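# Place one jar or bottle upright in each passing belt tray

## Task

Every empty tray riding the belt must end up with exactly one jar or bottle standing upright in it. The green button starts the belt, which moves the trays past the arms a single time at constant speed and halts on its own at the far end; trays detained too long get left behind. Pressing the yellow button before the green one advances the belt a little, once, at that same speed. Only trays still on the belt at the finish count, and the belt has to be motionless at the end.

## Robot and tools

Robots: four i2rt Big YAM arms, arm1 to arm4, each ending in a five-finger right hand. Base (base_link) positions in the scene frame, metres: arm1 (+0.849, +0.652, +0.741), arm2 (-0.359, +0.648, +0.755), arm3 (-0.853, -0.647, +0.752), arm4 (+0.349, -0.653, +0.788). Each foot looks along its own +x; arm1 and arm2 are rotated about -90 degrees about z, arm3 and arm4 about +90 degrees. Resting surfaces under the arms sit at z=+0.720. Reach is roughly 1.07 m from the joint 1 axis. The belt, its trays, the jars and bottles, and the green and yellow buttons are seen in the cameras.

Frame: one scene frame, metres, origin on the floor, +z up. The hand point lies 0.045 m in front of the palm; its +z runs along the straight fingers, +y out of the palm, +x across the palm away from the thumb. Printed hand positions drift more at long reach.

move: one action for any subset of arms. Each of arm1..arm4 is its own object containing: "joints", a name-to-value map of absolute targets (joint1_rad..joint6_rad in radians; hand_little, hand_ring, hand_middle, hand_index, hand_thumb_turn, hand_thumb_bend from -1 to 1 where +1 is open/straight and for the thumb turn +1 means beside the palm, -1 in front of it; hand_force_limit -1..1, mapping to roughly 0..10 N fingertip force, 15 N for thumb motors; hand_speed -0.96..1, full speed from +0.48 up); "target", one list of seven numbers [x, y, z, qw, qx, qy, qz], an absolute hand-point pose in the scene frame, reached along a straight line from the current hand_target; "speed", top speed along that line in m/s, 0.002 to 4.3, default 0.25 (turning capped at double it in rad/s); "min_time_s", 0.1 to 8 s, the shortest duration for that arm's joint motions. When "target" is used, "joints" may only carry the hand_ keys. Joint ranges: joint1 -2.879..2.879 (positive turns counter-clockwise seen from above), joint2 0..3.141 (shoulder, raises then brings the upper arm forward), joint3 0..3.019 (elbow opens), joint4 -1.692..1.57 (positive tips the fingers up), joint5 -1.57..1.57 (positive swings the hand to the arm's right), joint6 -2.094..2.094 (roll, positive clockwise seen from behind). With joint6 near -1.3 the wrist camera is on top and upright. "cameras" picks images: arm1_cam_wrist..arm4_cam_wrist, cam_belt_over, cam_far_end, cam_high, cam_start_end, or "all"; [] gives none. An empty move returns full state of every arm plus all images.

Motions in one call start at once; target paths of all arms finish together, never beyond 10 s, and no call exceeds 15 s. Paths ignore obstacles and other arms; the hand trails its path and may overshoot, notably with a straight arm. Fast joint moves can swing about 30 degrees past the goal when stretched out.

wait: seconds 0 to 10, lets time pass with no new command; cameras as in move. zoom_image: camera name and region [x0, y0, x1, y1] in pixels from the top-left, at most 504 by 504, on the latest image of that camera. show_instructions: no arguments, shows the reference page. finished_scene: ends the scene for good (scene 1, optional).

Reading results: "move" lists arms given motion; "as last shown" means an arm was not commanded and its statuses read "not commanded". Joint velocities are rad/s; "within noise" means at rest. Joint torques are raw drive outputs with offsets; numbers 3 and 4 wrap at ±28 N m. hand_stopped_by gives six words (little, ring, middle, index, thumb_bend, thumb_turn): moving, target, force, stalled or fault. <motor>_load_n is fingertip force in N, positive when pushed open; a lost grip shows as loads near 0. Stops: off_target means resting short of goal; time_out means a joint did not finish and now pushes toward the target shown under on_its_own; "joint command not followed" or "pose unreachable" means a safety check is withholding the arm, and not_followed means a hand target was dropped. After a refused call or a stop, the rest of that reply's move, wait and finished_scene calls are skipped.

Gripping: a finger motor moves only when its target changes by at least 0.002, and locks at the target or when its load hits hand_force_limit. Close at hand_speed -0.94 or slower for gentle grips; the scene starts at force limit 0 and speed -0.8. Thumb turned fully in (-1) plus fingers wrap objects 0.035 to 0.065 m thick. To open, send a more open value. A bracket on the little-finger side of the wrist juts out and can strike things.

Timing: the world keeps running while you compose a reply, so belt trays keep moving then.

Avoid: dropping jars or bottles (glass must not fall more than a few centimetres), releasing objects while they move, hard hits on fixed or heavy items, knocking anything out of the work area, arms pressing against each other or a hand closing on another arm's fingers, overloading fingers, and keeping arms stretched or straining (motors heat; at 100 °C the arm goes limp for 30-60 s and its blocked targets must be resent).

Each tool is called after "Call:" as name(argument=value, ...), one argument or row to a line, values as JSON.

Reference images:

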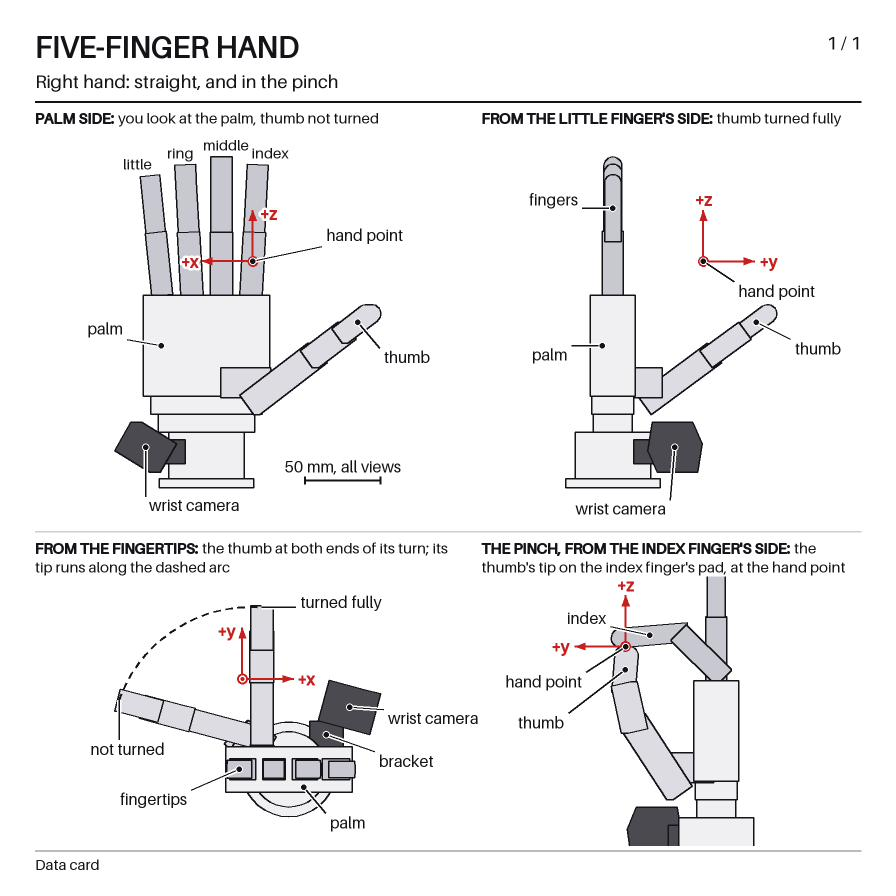

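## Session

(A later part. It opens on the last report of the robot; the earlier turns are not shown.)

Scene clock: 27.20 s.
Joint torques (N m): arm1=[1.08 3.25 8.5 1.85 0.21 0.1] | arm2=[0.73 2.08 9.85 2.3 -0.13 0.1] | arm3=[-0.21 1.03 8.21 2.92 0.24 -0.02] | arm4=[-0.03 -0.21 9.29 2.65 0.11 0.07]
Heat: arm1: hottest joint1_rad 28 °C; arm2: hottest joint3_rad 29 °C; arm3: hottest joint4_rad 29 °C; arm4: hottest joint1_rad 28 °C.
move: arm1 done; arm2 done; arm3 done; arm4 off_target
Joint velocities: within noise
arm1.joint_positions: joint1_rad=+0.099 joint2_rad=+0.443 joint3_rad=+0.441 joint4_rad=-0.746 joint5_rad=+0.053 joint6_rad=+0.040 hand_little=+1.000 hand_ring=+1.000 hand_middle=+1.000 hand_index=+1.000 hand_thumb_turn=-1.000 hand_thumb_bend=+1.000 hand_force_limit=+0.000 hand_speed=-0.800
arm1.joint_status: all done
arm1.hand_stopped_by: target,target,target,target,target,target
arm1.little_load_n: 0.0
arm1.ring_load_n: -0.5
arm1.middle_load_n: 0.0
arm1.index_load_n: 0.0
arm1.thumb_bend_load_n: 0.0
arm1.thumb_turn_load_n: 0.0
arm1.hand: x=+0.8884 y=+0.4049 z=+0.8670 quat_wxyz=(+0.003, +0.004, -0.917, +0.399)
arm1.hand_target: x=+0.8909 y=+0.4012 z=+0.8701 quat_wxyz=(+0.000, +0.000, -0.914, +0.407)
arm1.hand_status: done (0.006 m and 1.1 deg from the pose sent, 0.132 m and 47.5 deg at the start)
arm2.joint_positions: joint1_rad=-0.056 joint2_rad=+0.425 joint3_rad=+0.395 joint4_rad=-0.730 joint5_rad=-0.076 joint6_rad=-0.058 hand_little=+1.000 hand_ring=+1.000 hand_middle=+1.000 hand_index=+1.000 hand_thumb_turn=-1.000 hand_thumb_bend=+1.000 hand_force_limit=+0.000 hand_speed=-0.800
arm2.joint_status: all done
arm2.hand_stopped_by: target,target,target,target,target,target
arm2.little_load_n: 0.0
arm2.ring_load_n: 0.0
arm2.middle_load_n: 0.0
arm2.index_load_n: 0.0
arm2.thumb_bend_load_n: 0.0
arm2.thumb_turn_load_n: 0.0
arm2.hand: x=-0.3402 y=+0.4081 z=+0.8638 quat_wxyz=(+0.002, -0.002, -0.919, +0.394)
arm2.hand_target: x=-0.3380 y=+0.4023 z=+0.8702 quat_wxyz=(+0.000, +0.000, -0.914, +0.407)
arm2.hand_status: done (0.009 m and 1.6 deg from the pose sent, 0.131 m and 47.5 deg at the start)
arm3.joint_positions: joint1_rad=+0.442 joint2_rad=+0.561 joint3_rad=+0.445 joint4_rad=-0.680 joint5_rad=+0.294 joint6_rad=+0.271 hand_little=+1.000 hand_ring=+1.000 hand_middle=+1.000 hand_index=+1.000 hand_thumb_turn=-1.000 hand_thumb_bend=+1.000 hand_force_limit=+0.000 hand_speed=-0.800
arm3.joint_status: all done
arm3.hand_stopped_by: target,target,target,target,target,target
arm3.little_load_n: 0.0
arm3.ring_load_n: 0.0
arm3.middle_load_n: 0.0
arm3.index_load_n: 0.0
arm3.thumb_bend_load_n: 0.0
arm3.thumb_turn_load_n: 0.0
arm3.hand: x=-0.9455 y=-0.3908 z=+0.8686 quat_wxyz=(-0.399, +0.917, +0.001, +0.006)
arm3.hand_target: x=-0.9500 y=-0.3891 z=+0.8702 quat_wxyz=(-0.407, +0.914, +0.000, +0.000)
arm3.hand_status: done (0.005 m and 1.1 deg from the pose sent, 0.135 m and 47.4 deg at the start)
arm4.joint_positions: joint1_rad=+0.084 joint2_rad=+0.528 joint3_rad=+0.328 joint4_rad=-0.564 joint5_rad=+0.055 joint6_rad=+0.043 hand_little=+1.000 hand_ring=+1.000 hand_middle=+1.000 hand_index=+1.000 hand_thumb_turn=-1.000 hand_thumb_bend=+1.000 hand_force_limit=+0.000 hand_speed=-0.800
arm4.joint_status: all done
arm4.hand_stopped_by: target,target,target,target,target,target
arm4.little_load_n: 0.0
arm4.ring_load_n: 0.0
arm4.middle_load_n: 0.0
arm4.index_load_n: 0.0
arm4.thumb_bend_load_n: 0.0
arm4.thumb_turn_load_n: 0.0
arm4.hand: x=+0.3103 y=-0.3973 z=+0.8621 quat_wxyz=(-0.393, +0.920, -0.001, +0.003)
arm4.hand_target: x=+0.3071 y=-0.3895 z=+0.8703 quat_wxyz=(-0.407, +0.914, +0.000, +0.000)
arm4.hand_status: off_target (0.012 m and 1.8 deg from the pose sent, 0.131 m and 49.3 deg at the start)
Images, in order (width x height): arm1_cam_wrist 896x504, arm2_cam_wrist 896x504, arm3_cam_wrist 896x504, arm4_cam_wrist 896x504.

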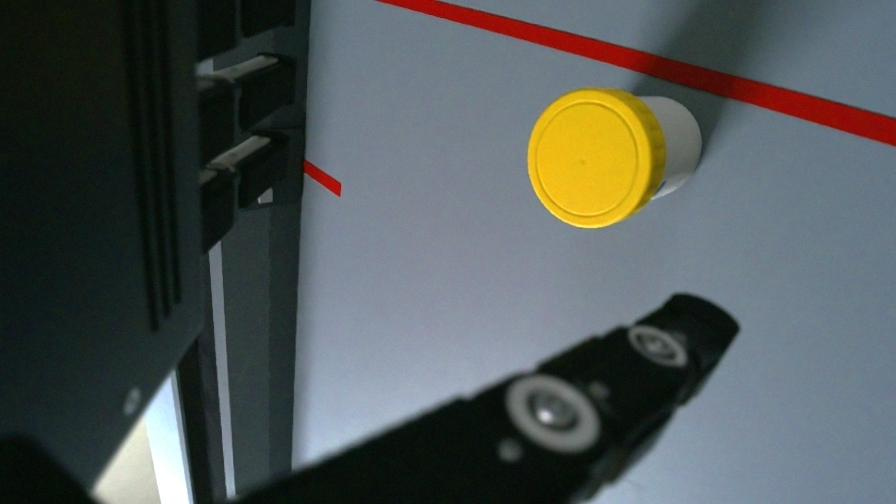

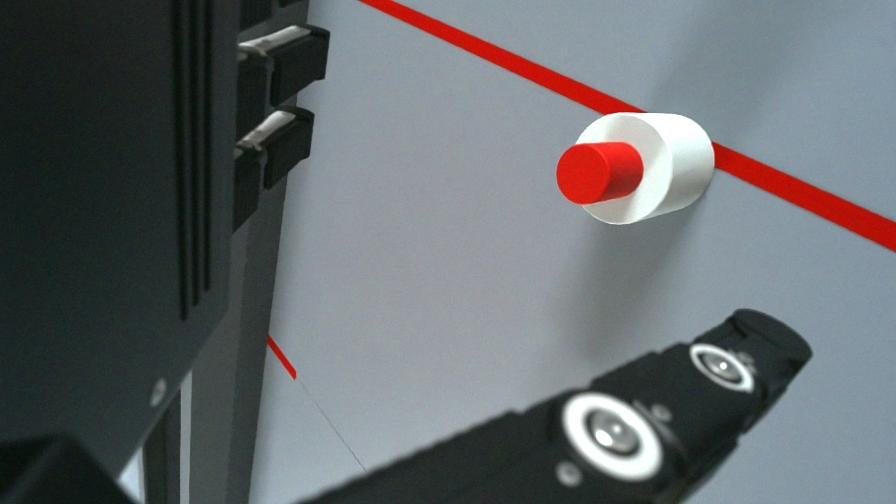

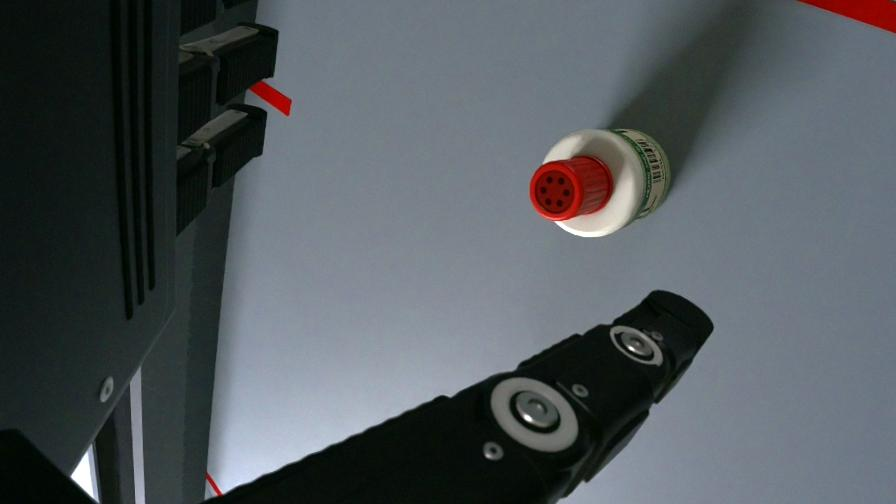

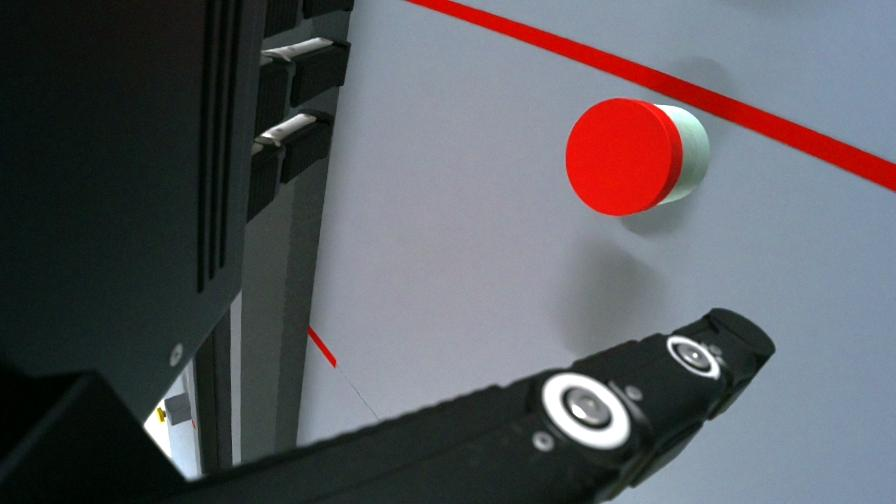

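Call:
move(
  arm1={"target": [0.883, 0.404, 0.80, 0, 0, 0.9135, -0.4067], "speed": 0.1},
  arm2={"target": [-0.340, 0.407, 0.80, 0, 0, 0.9135, -0.4067], "speed": 0.1},
  arm3={"target": [-0.949, -0.393, 0.81, -0.4067, 0.9135, 0, 0], "speed": 0.1},
  arm4={"target": [0.305, -0.388, 0.80, -0.4067, 0.9135, 0, 0], "speed": 0.1},
  cameras=["arm1_cam_wrist", "arm2_cam_wrist", "arm3_cam_wrist", "arm4_cam_wrist"],
)

Scene clock: 30.97 s.
Joint torques (N m): arm1=[-0.09 3.66 8.34 1.87 -0.1 -0.18] | arm2=[-0.91 3.9 9.51 2.44 -0.23 -0.08] | arm3=[0.03 2.02 7.84 2.91 0.3 -0.01] | arm4=[0.26 -0.32 8.34 2.67 0.14 0.05]
Heat: arm1: hottest joint1_rad 28 °C; arm2: hottest joint3_rad 29 °C; arm3: hottest joint4_rad 29 °C; arm4: hottest joint4_rad 29 °C.
move: arm1 done; arm2 done; arm3 done; arm4 done
Joint velocities: within noise
arm1.joint_positions: joint1_rad=+0.063 joint2_rad=+0.458 joint3_rad=+0.260 joint4_rad=-0.543 joint5_rad=+0.021 joint6_rad=+0.033 hand_little=+1.000 hand_ring=+1.000 hand_middle=+1.000 hand_index=+1.000 hand_thumb_turn=-1.000 hand_thumb_bend=+1.000 hand_force_limit=+0.000 hand_speed=-0.800
arm1.joint_status: not commanded
arm1.hand_stopped_by: target,target,target,target,target,target
arm1.little_load_n: 0.0
arm1.ring_load_n: 0.0
arm1.middle_load_n: 0.0
arm1.index_load_n: 0.0
arm1.thumb_bend_load_n: 0.0
arm1.thumb_turn_load_n: 0.0
arm1.hand: x=+0.8852 y=+0.4073 z=+0.7990 quat_wxyz=(-0.003, -0.003, -0.916, +0.402)
arm1.hand_target: x=+0.8830 y=+0.4041 z=+0.8000 quat_wxyz=(+0.000, +0.000, -0.914, +0.407)
arm1.hand_status: done (0.004 m and 0.8 deg from the pose sent, 0.067 m and 1.1 deg at the start)
arm2.joint_positions: joint1_rad=-0.056 joint2_rad=+0.437 joint3_rad=+0.215 joint4_rad=-0.526 joint5_rad=-0.080 joint6_rad=-0.058 hand_little=+1.000 hand_ring=+1.000 hand_middle=+1.000 hand_index=+1.000 hand_thumb_turn=-1.000 hand_thumb_bend=+1.000 hand_force_limit=+0.000 hand_speed=-0.800
arm2.joint_status: not commanded
arm2.hand_stopped_by: target,target,target,target,target,target
arm2.little_load_n: 0.0
arm2.ring_load_n: 0.0
arm2.middle_load_n: 0.0
arm2.index_load_n: 0.0
arm2.thumb_bend_load_n: 0.0
arm2.thumb_turn_load_n: 0.0
arm2.hand: x=-0.3398 y=+0.4123 z=+0.7968 quat_wxyz=(+0.001, +0.000, -0.916, +0.400)
arm2.hand_target: x=-0.3400 y=+0.4073 z=+0.8002 quat_wxyz=(+0.000, +0.000, -0.914, +0.407)
arm2.hand_status: done (0.006 m and 0.8 deg from the pose sent, 0.064 m and 1.6 deg at the start)
arm3.joint_positions: joint1_rad=+0.444 joint2_rad=+0.592 joint3_rad=+0.295 joint4_rad=-0.488 joint5_rad=+0.297 joint6_rad=+0.273 hand_little=+1.000 hand_ring=+1.000 hand_middle=+1.000 hand_index=+1.000 hand_thumb_turn=-1.000 hand_thumb_bend=+1.000 hand_force_limit=+0.000 hand_speed=-0.800
arm3.joint_status: not commanded
arm3.hand_stopped_by: target,target,target,target,target,target
arm3.little_load_n: 0.0
arm3.ring_load_n: 0.0
arm3.middle_load_n: 0.0
arm3.index_load_n: 0.0
arm3.thumb_bend_load_n: 0.0
arm3.thumb_turn_load_n: 0.0
arm3.hand: x=-0.9444 y=-0.3938 z=+0.8115 quat_wxyz=(-0.404, +0.915, -0.001, +0.004)
arm3.hand_target: x=-0.9489 y=-0.3931 z=+0.8103 quat_wxyz=(-0.407, +0.914, +0.000, +0.000)
arm3.hand_status: done (0.005 m and 0.6 deg from the pose sent, 0.059 m and 1.1 deg at the start)
arm4.joint_positions: joint1_rad=+0.095 joint2_rad=+0.679 joint3_rad=+0.171 joint4_rad=-0.251 joint5_rad=+0.063 joint6_rad=+0.050 hand_little=+1.000 hand_ring=+1.000 hand_middle=+1.000 hand_index=+1.000 hand_thumb_turn=-1.000 hand_thumb_bend=+1.000 hand_force_limit=+0.000 hand_speed=-0.800
arm4.joint_status: not commanded
arm4.hand_stopped_by: target,target,target,target,target,target
arm4.little_load_n: 0.0
arm4.ring_load_n: 0.0
arm4.middle_load_n: 0.0
arm4.index_load_n: 0.0
arm4.thumb_bend_load_n: 0.0
arm4.thumb_turn_load_n: 0.0
arm4.hand: x=+0.3084 y=-0.3957 z=+0.7946 quat_wxyz=(-0.395, +0.919, -0.001, +0.003)
arm4.hand_target: x=+0.3051 y=-0.3886 z=+0.8004 quat_wxyz=(-0.407, +0.914, +0.000, +0.000)
arm4.hand_status: done (0.010 m and 1.5 deg from the pose sent, 0.063 m and 1.8 deg at the start)
Images, in order (width x height): arm1_cam_wrist 896x504, arm2_cam_wrist 896x504, arm3_cam_wrist 896x504, arm4_cam_wrist 896x504.

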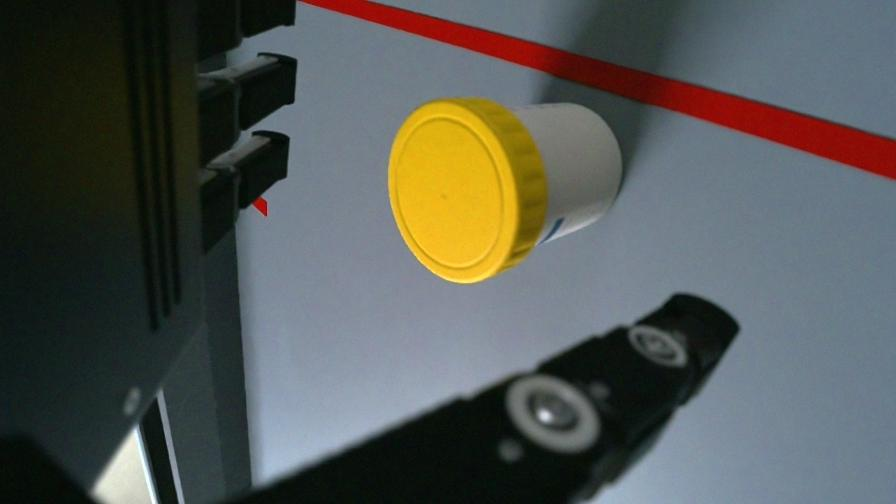

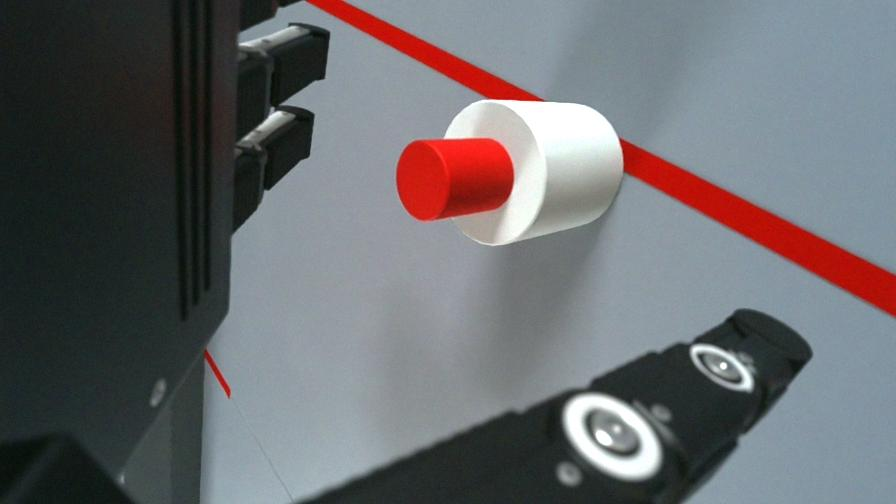

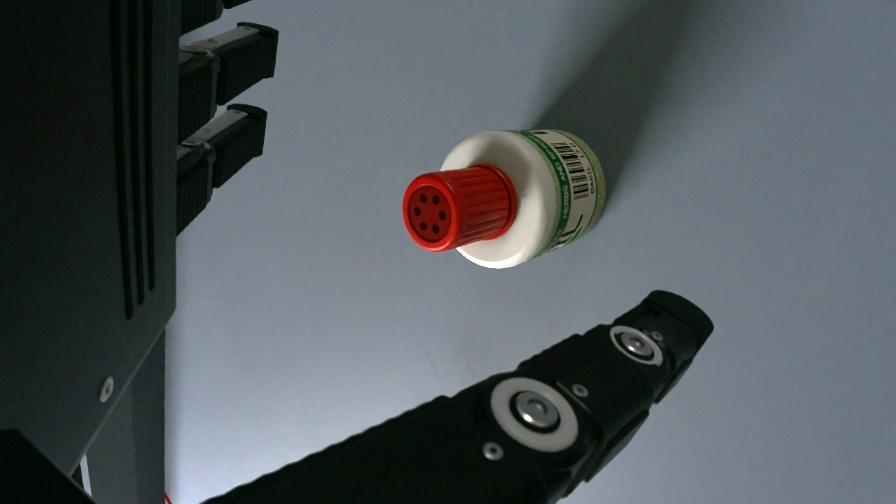

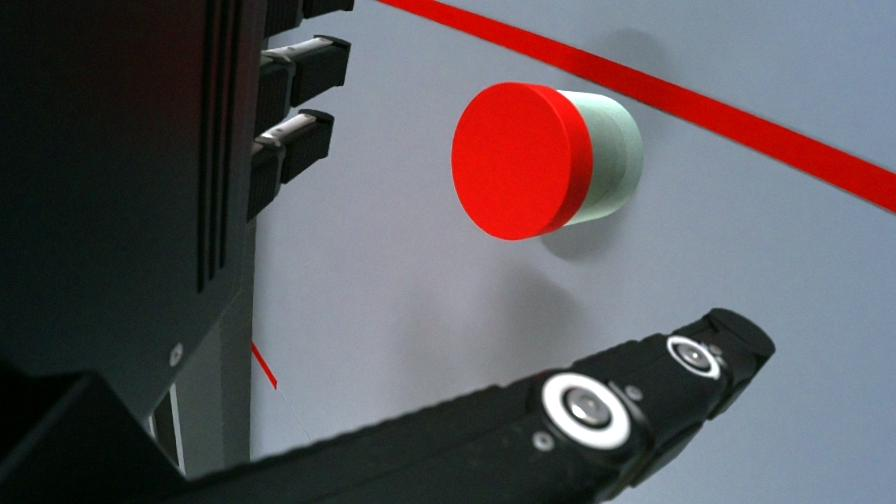

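Call:
move(
  arm1={"target": [0.875, 0.410, 0.766, 0, 0, 0.9135, -0.4067], "speed": 0.05},
  arm2={"target": [-0.341, 0.406, 0.768, 0, 0, 0.9135, -0.4067], "speed": 0.05},
  arm3={"target": [-0.9495, -0.402, 0.774, -0.4067, 0.9135, 0, 0], "speed": 0.05},
  arm4={"target": [0.310, -0.387, 0.763, -0.4067, 0.9135, 0, 0], "speed": 0.05},
  cameras=["arm1_cam_wrist", "arm2_cam_wrist", "arm3_cam_wrist", "arm4_cam_wrist"],
)

Scene clock: 35.43 s.
Joint torques (N m): arm1=[-0.09 3.84 7.98 1.88 -0.12 -0.19] | arm2=[-1.2 2.08 8.98 2.29 -0.22 -0.1] | arm3=[-0.32 1.9 7.56 2.93 0.25 0.01] | arm4=[-1.9 -1.32 7.02 2.67 -0.23 -0.08]
Heat: arm1: hottest joint1_rad 28 °C; arm2: hottest joint3_rad 30 °C; arm3: hottest joint4_rad 29 °C; arm4: hottest joint4_rad 29 °C.
move: arm1 done; arm2 done; arm3 done; arm4 done
Joint velocities: within noise
arm1.joint_positions: joint1_rad=+0.006 joint2_rad=+0.477 joint3_rad=+0.174 joint4_rad=-0.434 joint5_rad=-0.021 joint6_rad=-0.005 hand_little=+1.000 hand_ring=+1.000 hand_middle=+1.000 hand_index=+1.000 hand_thumb_turn=-1.000 hand_thumb_bend=+1.000 hand_force_limit=+0.000 hand_speed=-0.800
arm1.joint_status: not commanded
arm1.hand_stopped_by: target,target,target,target,target,target
arm1.little_load_n: 0.0
arm1.ring_load_n: 0.0
arm1.middle_load_n: 0.0
arm1.index_load_n: 0.0
arm1.thumb_bend_load_n: 0.0
arm1.thumb_turn_load_n: 0.0
arm1.hand: x=+0.8774 y=+0.4122 z=+0.7664 quat_wxyz=(-0.003, -0.003, -0.915, +0.404)
arm1.hand_target: x=+0.8751 y=+0.4101 z=+0.7661 quat_wxyz=(+0.000, +0.000, -0.914, +0.407)
arm1.hand_status: done (0.003 m and 0.7 deg from the pose sent, 0.035 m and 0.8 deg at the start)
arm2.joint_positions: joint1_rad=-0.056 joint2_rad=+0.516 joint3_rad=+0.143 joint4_rad=-0.373 joint5_rad=-0.082 joint6_rad=-0.058 hand_little=+1.000 hand_ring=+1.000 hand_middle=+1.000 hand_index=+1.000 hand_thumb_turn=-1.000 hand_thumb_bend=+1.000 hand_force_limit=+0.000 hand_speed=-0.800
arm2.joint_status: not commanded
arm2.hand_stopped_by: target,target,target,target,target,target
arm2.little_load_n: 0.0
arm2.ring_load_n: 0.0
arm2.middle_load_n: 0.0
arm2.index_load_n: -0.5
arm2.thumb_bend_load_n: 0.0
arm2.thumb_turn_load_n: 0.0
arm2.hand: x=-0.3400 y=+0.4102 z=+0.7663 quat_wxyz=(+0.000, +0.000, -0.916, +0.401)
arm2.hand_target: x=-0.3410 y=+0.4063 z=+0.7681 quat_wxyz=(+0.000, +0.000, -0.914, +0.407)
arm2.hand_status: done (0.005 m and 0.7 deg from the pose sent, 0.030 m and 0.8 deg at the start)
arm3.joint_positions: joint1_rad=+0.471 joint2_rad=+0.626 joint3_rad=+0.205 joint4_rad=-0.367 joint5_rad=+0.316 joint6_rad=+0.293 hand_little=+1.000 hand_ring=+1.000 hand_middle=+1.000 hand_index=+1.000 hand_thumb_turn=-1.000 hand_thumb_bend=+1.000 hand_force_limit=+0.000 hand_speed=-0.800
arm3.joint_status: not commanded
arm3.hand_stopped_by: target,target,target,target,target,target
arm3.little_load_n: 0.5
arm3.ring_load_n: 0.0
arm3.middle_load_n: 0.0
arm3.index_load_n: 0.0
arm3.thumb_bend_load_n: 0.0
arm3.thumb_turn_load_n: 0.5
arm3.hand: x=-0.9454 y=-0.4017 z=+0.7766 quat_wxyz=(-0.406, +0.914, -0.001, +0.004)
arm3.hand_target: x=-0.9494 y=-0.4021 z=+0.7743 quat_wxyz=(-0.407, +0.913, +0.000, +0.000)
arm3.hand_status: done (0.005 m and 0.5 deg from the pose sent, 0.039 m and 0.6 deg at the start)
arm4.joint_positions: joint1_rad=+0.087 joint2_rad=+0.865 joint3_rad=+0.105 joint4_rad=+0.005 joint5_rad=+0.048 joint6_rad=+0.043 hand_little=+1.000 hand_ring=+1.000 hand_middle=+1.000 hand_index=+1.000 hand_thumb_turn=-1.000 hand_thumb_bend=+1.000 hand_force_limit=+0.000 hand_speed=-0.800
arm4.joint_status: not commanded
arm4.hand_stopped_by: target,target,target,target,target,target
arm4.little_load_n: 0.0
arm4.ring_load_n: 0.0
arm4.middle_load_n: 0.0
arm4.index_load_n: 0.0
arm4.thumb_bend_load_n: 0.0
arm4.thumb_turn_load_n: 0.0
arm4.hand: x=+0.3077 y=-0.3936 z=+0.7597 quat_wxyz=(-0.397, +0.918, +0.002, -0.001)
arm4.hand_target: x=+0.3101 y=-0.3874 z=+0.7634 quat_wxyz=(-0.407, +0.914, +0.000, +0.000)
arm4.hand_status: done (0.008 m and 1.2 deg from the pose sent, 0.033 m and 1.5 deg at the start)
Images, in order (width x height): arm1_cam_wrist 896x504, arm2_cam_wrist 896x504, arm3_cam_wrist 896x504, arm4_cam_wrist 896x504.

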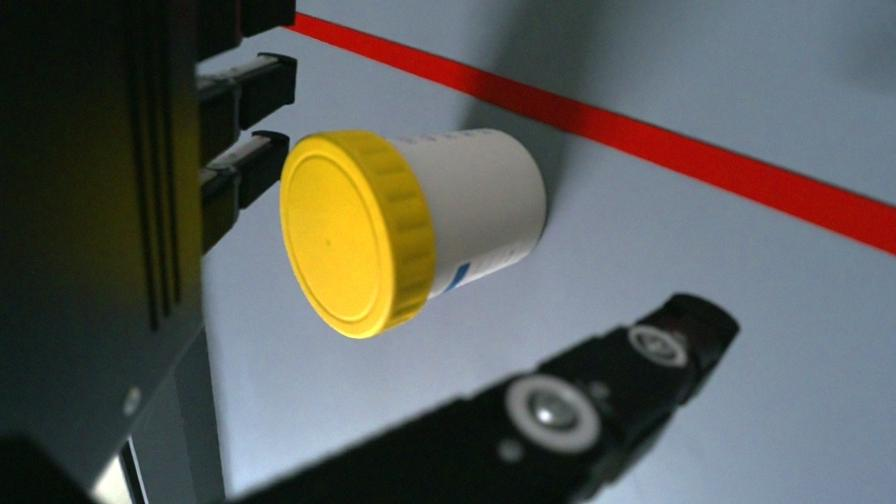

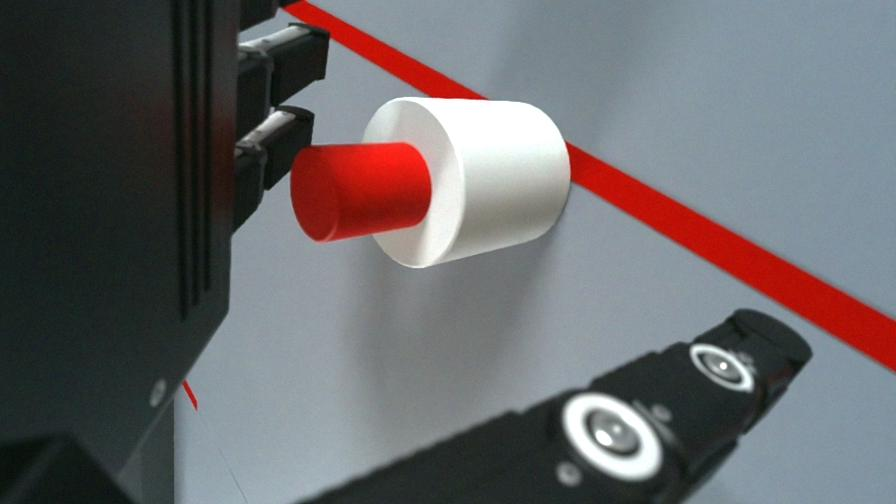

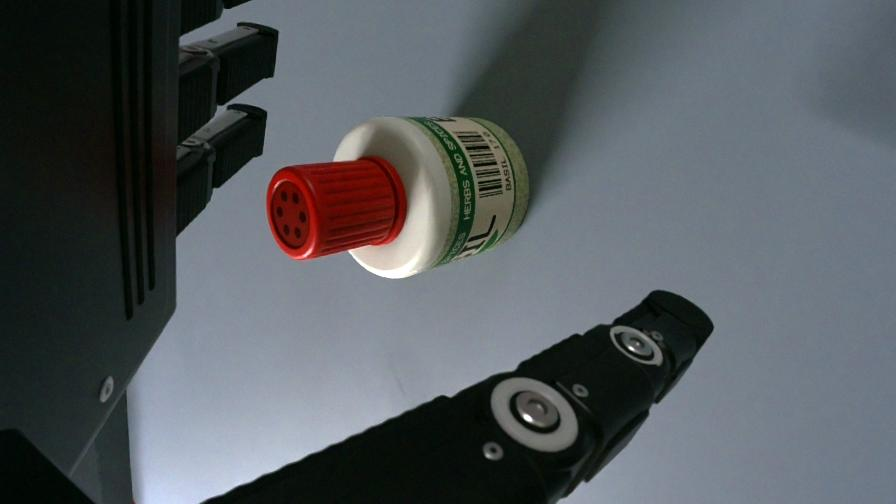

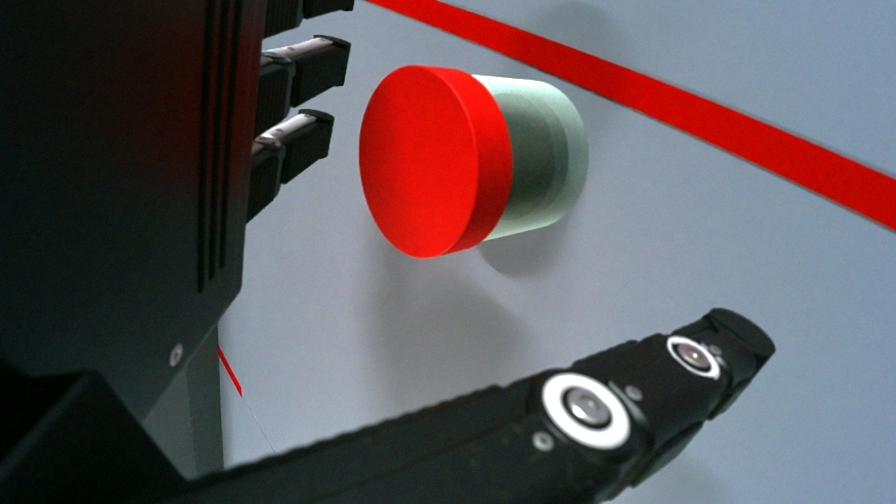

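Call:
move(
  arm1={"target": [0.885, 0.410, 0.764, 0, 0, 0.9135, -0.4067], "speed": 0.05, "joints": {"hand_index": 0.5, "hand_middle": 0.5, "hand_thumb_bend": 0.5}},
  arm2={"target": [-0.341, 0.403, 0.766, 0, 0, 0.9135, -0.4067], "speed": 0.05, "joints": {"hand_index": 0.5, "hand_middle": 0.5, "hand_thumb_bend": 0.5}},
  arm3={"target": [-0.9495, -0.408, 0.770, -0.4067, 0.9135, 0, 0], "speed": 0.05, "joints": {"hand_index": 0.5, "hand_middle": 0.5, "hand_thumb_bend": 0.5}},
  arm4={"target": [0.318, -0.387, 0.761, -0.4067, 0.9135, 0, 0], "speed": 0.05, "joints": {"hand_index": 0.5, "hand_middle": 0.5, "hand_thumb_bend": 0.5}},
  cameras=["arm1_cam_wrist", "arm2_cam_wrist", "arm3_cam_wrist", "arm4_cam_wrist"],
)

Scene clock: 39.93 s.
Joint torques (N m): arm1=[0.97 3.84 7.61 1.87 0.2 0.1] | arm2=[-0.26 2.32 8.8 2.35 -0.12 0] | arm3=[-0.09 0.62 7.31 2.43 0.32 -0.01] | arm4=[-1.73 -1.38 6.6 2.69 -0.27 -0.08]
Heat: arm1: hottest joint1_rad 28 °C; arm2: hottest joint3_rad 30 °C; arm3: hottest joint4_rad 29 °C; arm4: hottest joint4_rad 29 °C.
move: arm1 done; arm2 done; arm3 off_target; arm4 done
Joint velocities: within noise
arm1.joint_positions: joint1_rad=+0.063 joint2_rad=+0.481 joint3_rad=+0.174 joint4_rad=-0.424 joint5_rad=+0.026 joint6_rad=+0.014 hand_little=+1.000 hand_ring=+1.000 hand_middle=+0.500 hand_index=+0.500 hand_thumb_turn=-1.000 hand_thumb_bend=+0.500 hand_force_limit=+0.000 hand_speed=-0.800
arm1.joint_status: all done
arm1.hand_stopped_by: target,target,target,target,target,target
arm1.little_load_n: 0.0
arm1.ring_load_n: 0.0
arm1.middle_load_n: 0.0
arm1.index_load_n: 0.0
arm1.thumb_bend_load_n: 0.0
arm1.thumb_turn_load_n: 0.0
arm1.hand: x=+0.8831 y=+0.4107 z=+0.7665 quat_wxyz=(+0.003, +0.004, -0.914, +0.406)
arm1.hand_target: x=+0.8850 y=+0.4102 z=+0.7642 quat_wxyz=(+0.000, +0.000, -0.914, +0.407)
arm1.hand_status: done (0.003 m and 0.6 deg from the pose sent, 0.008 m and 0.7 deg at the start)
arm2.joint_positions: joint1_rad=-0.056 joint2_rad=+0.545 joint3_rad=+0.143 joint4_rad=-0.343 joint5_rad=-0.082 joint6_rad=-0.058 hand_little=+1.000 hand_ring=+1.000 hand_middle=+0.500 hand_index=+0.500 hand_thumb_turn=-1.000 hand_thumb_bend=+0.500 hand_force_limit=+0.000 hand_speed=-0.800
arm2.joint_status: all done
arm2.hand_stopped_by: target,target,target,target,target,target
arm2.little_load_n: 0.5
arm2.ring_load_n: 0.0
arm2.middle_load_n: 0.0
arm2.index_load_n: 0.0
arm2.thumb_bend_load_n: 0.0
arm2.thumb_turn_load_n: 0.0
arm2.hand: x=-0.3403 y=+0.4069 z=+0.7648 quat_wxyz=(+0.000, +0.000, -0.916, +0.402)
arm2.hand_target: x=-0.3410 y=+0.4033 z=+0.7661 quat_wxyz=(+0.000, +0.000, -0.914, +0.407)
arm2.hand_status: done (0.004 m and 0.6 deg from the pose sent, 0.007 m and 0.7 deg at the start)
arm3.joint_positions: joint1_rad=+0.487 joint2_rad=+0.625 joint3_rad=+0.190 joint4_rad=-0.367 joint5_rad=+0.327 joint6_rad=+0.305 hand_little=+1.000 hand_ring=+1.000 hand_middle=+1.000 hand_index=+0.500 hand_thumb_turn=-1.000 hand_thumb_bend=+0.500 hand_force_limit=+0.000 hand_speed=-0.800
arm3.joint_status: hand_middle off_target (ended at +1.000, target +0.500); the others done
arm3.hand_stopped_by: target,target,fault,target,target,target
arm3.little_load_n: 0.0
arm3.ring_load_n: 0.0
arm3.middle_load_n: 0.0
arm3.index_load_n: 0.0
arm3.thumb_bend_load_n: 0.0
arm3.thumb_turn_load_n: 0.0
arm3.hand: x=-0.9457 y=-0.4073 z=+0.7697 quat_wxyz=(-0.401, +0.916, +0.000, +0.006)
arm3.hand_target: x=-0.9494 y=-0.4079 z=+0.7701 quat_wxyz=(-0.407, +0.914, +0.000, +0.000)
arm3.hand_status: done (0.004 m and 0.9 deg from the pose sent, 0.010 m and 0.5 deg at the start)
arm4.joint_positions: joint1_rad=+0.037 joint2_rad=+0.877 joint3_rad=+0.105 joint4_rad=+0.023 joint5_rad=+0.011 joint6_rad=+0.010 hand_little=+1.000 hand_ring=+1.000 hand_middle=+0.500 hand_index=+0.500 hand_thumb_turn=-1.000 hand_thumb_bend=+0.500 hand_force_limit=+0.000 hand_speed=-0.800
arm4.joint_status: all done
arm4.hand_stopped_by: target,target,target,target,target,target
arm4.little_load_n: 0.5
arm4.ring_load_n: 0.0
arm4.middle_load_n: 0.0
arm4.index_load_n: 0.0
arm4.thumb_bend_load_n: 0.0
arm4.thumb_turn_load_n: 0.0
arm4.hand: x=+0.3155 y=-0.3914 z=+0.7595 quat_wxyz=(-0.399, +0.917, +0.001, -0.002)
arm4.hand_target: x=+0.3180 y=-0.3872 z=+0.7613 quat_wxyz=(-0.407, +0.914, +0.000, +0.000)
arm4.hand_status: done (0.005 m and 1.0 deg from the pose sent, 0.012 m and 1.2 deg at the start)
Images, in order (width x height): arm1_cam_wrist 896x504, arm2_cam_wrist 896x504, arm3_cam_wrist 896x504, arm4_cam_wrist 896x504.

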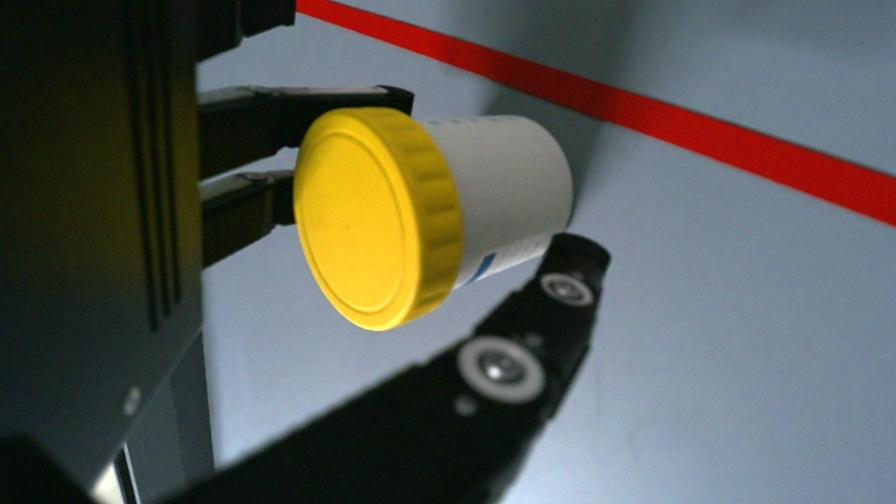

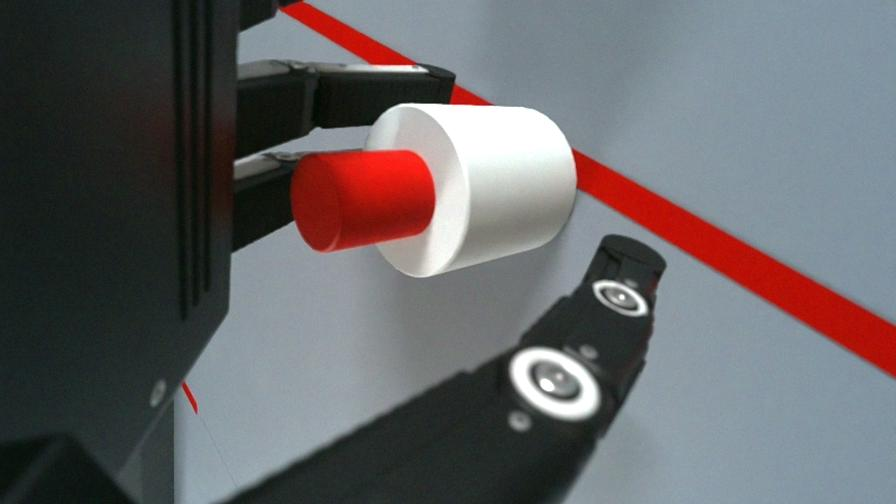

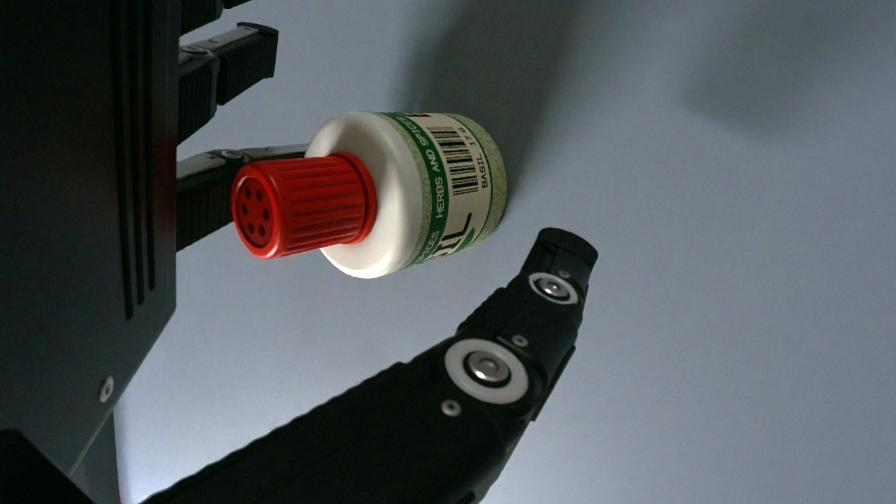

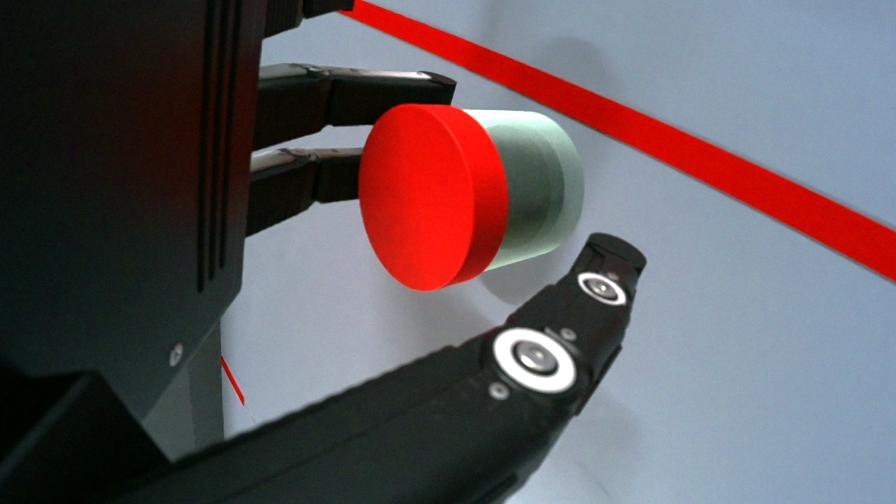

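Call:
move(
  arm1={"joints": {"hand_thumb_bend": 0.28}},
  arm2={"joints": {"hand_thumb_bend": 0.28}},
  arm3={"target": [-0.942, -0.411, 0.770, -0.4067, 0.9135, 0, 0], "speed": 0.05, "joints": {"hand_thumb_bend": 0.3}},
  arm4={"joints": {"hand_thumb_bend": 0.28}},
  cameras=["arm1_cam_wrist", "arm2_cam_wrist", "arm3_cam_wrist", "arm4_cam_wrist"],
)

Scene clock: 42.90 s.
Joint torques (N m): arm1=[0.97 3.9 7.61 1.88 0.2 0.11] | arm2=[-0.73 2.9 8.68 2.13 -0.13 -0.04] | arm3=[-2.37 0.97 7.2 1.89 0.07 -0.19] | arm4=[-1.61 -1.32 6.56 2.76 -0.27 -0.09]
Heat: arm1: hottest joint3_rad 29 °C; arm2: hottest joint3_rad 30 °C; arm3: hottest joint4_rad 29 °C; arm4: hottest joint4_rad 29 °C.
move: arm1 done; arm2 done; arm3 done; arm4 done
Joint velocities: within noise
arm1.joint_positions: joint1_rad=+0.063 joint2_rad=+0.481 joint3_rad=+0.174 joint4_rad=-0.424 joint5_rad=+0.026 joint6_rad=+0.015 hand_little=+1.000 hand_ring=+1.000 hand_middle=+0.500 hand_index=+0.500 hand_thumb_turn=-1.000 hand_thumb_bend=+0.280 hand_force_limit=+0.000 hand_speed=-0.800
arm1.joint_status: all done
arm1.hand_stopped_by: target,target,target,target,target,target
arm1.little_load_n: 0.0
arm1.ring_load_n: 0.0
arm1.middle_load_n: 0.0
arm1.index_load_n: 0.0
arm1.thumb_bend_load_n: 0.0
arm1.thumb_turn_load_n: 0.0
arm1.hand: x=+0.8831 y=+0.4107 z=+0.7665 quat_wxyz=(+0.003, +0.004, -0.914, +0.406)
arm1.hand_target: x=+0.8850 y=+0.4102 z=+0.7642 quat_wxyz=(+0.000, +0.000, -0.914, +0.407)
arm1.hand_status: not commanded
arm2.joint_positions: joint1_rad=-0.056 joint2_rad=+0.545 joint3_rad=+0.143 joint4_rad=-0.343 joint5_rad=-0.082 joint6_rad=-0.058 hand_little=+1.000 hand_ring=+1.000 hand_middle=+0.500 hand_index=+0.500 hand_thumb_turn=-1.000 hand_thumb_bend=+0.280 hand_force_limit=+0.000 hand_speed=-0.800
arm2.joint_status: all done
arm2.hand_stopped_by: target,target,target,target,target,target
arm2.little_load_n: 0.0
arm2.ring_load_n: 0.0
arm2.middle_load_n: 0.0
arm2.index_load_n: 0.0
arm2.thumb_bend_load_n: 0.0
arm2.thumb_turn_load_n: 0.5
arm2.hand: x=-0.3403 y=+0.4069 z=+0.7648 quat_wxyz=(+0.000, +0.000, -0.916, +0.402)
arm2.hand_target: x=-0.3410 y=+0.4033 z=+0.7661 quat_wxyz=(+0.000, +0.000, -0.914, +0.407)
arm2.hand_status: not commanded
arm3.joint_positions: joint1_rad=+0.482 joint2_rad=+0.585 joint3_rad=+0.181 joint4_rad=-0.370 joint5_rad=+0.310 joint6_rad=+0.301 hand_little=+1.000 hand_ring=+1.000 hand_middle=+1.000 hand_index=+0.500 hand_thumb_turn=-1.000 hand_thumb_bend=+0.300 hand_force_limit=+0.000 hand_speed=-0.800
arm3.joint_status: all done
arm3.hand_stopped_by: target,target,fault,target,target,target
arm3.little_load_n: 0.0
arm3.ring_load_n: 0.0
arm3.middle_load_n: 0.0
arm3.index_load_n: 0.0
arm3.thumb_bend_load_n: 0.5
arm3.thumb_turn_load_n: 0.0
arm3.hand: x=-0.9475 y=-0.4080 z=+0.7734 quat_wxyz=(-0.410, +0.912, +0.000, -0.005)
arm3.hand_target: x=-0.9422 y=-0.4108 z=+0.7699 quat_wxyz=(-0.407, +0.914, +0.000, +0.000)
arm3.hand_status: done (0.007 m and 0.8 deg from the pose sent, 0.005 m and 0.9 deg at the start)
arm4.joint_positions: joint1_rad=+0.037 joint2_rad=+0.877 joint3_rad=+0.105 joint4_rad=+0.023 joint5_rad=+0.011 joint6_rad=+0.010 hand_little=+1.000 hand_ring=+1.000 hand_middle=+0.500 hand_index=+0.500 hand_thumb_turn=-1.000 hand_thumb_bend=+0.280 hand_force_limit=+0.000 hand_speed=-0.800
arm4.joint_status: all done
arm4.hand_stopped_by: target,target,target,target,target,target
arm4.little_load_n: 0.0
arm4.ring_load_n: 0.0
arm4.middle_load_n: 0.0
arm4.index_load_n: 0.0
arm4.thumb_bend_load_n: 0.0
arm4.thumb_turn_load_n: 0.0
arm4.hand: x=+0.3155 y=-0.3914 z=+0.7595 quat_wxyz=(-0.399, +0.917, +0.001, -0.002)
arm4.hand_target: x=+0.3180 y=-0.3872 z=+0.7613 quat_wxyz=(-0.407, +0.914, +0.000, +0.000)
arm4.hand_status: not commanded
Images, in order (width x height): arm1_cam_wrist 896x504, arm2_cam_wrist 896x504, arm3_cam_wrist 896x504, arm4_cam_wrist 896x504.

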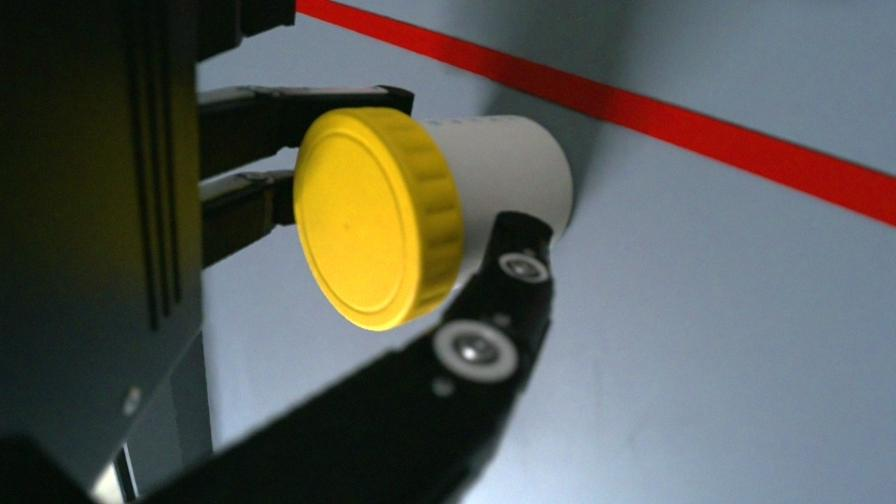

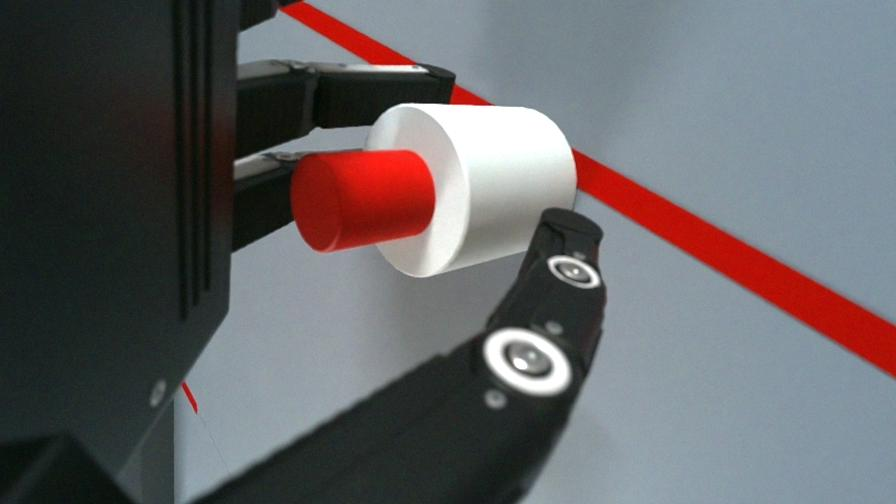

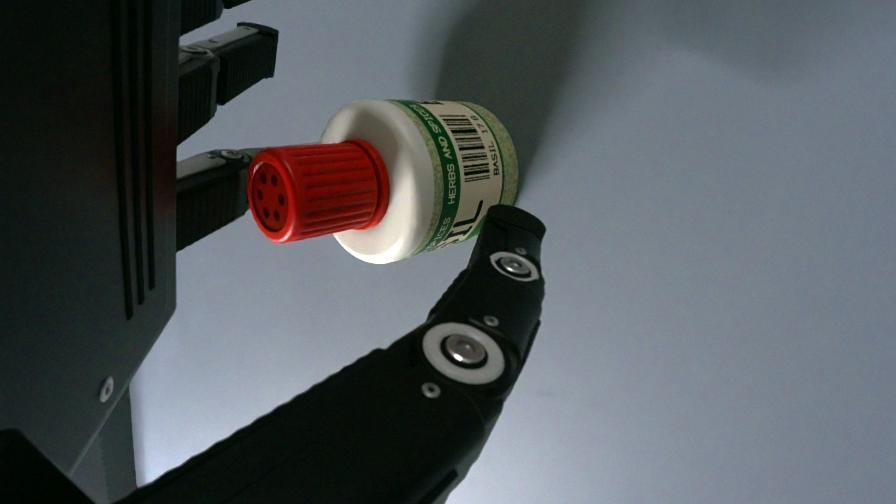

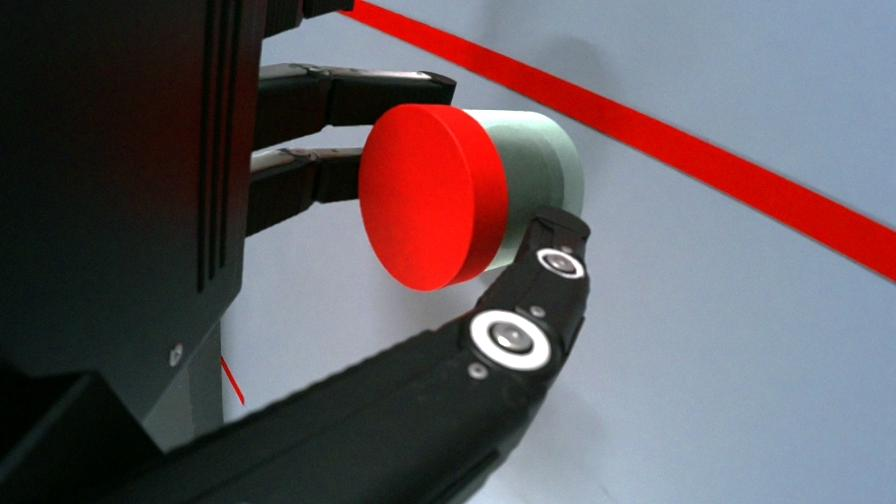

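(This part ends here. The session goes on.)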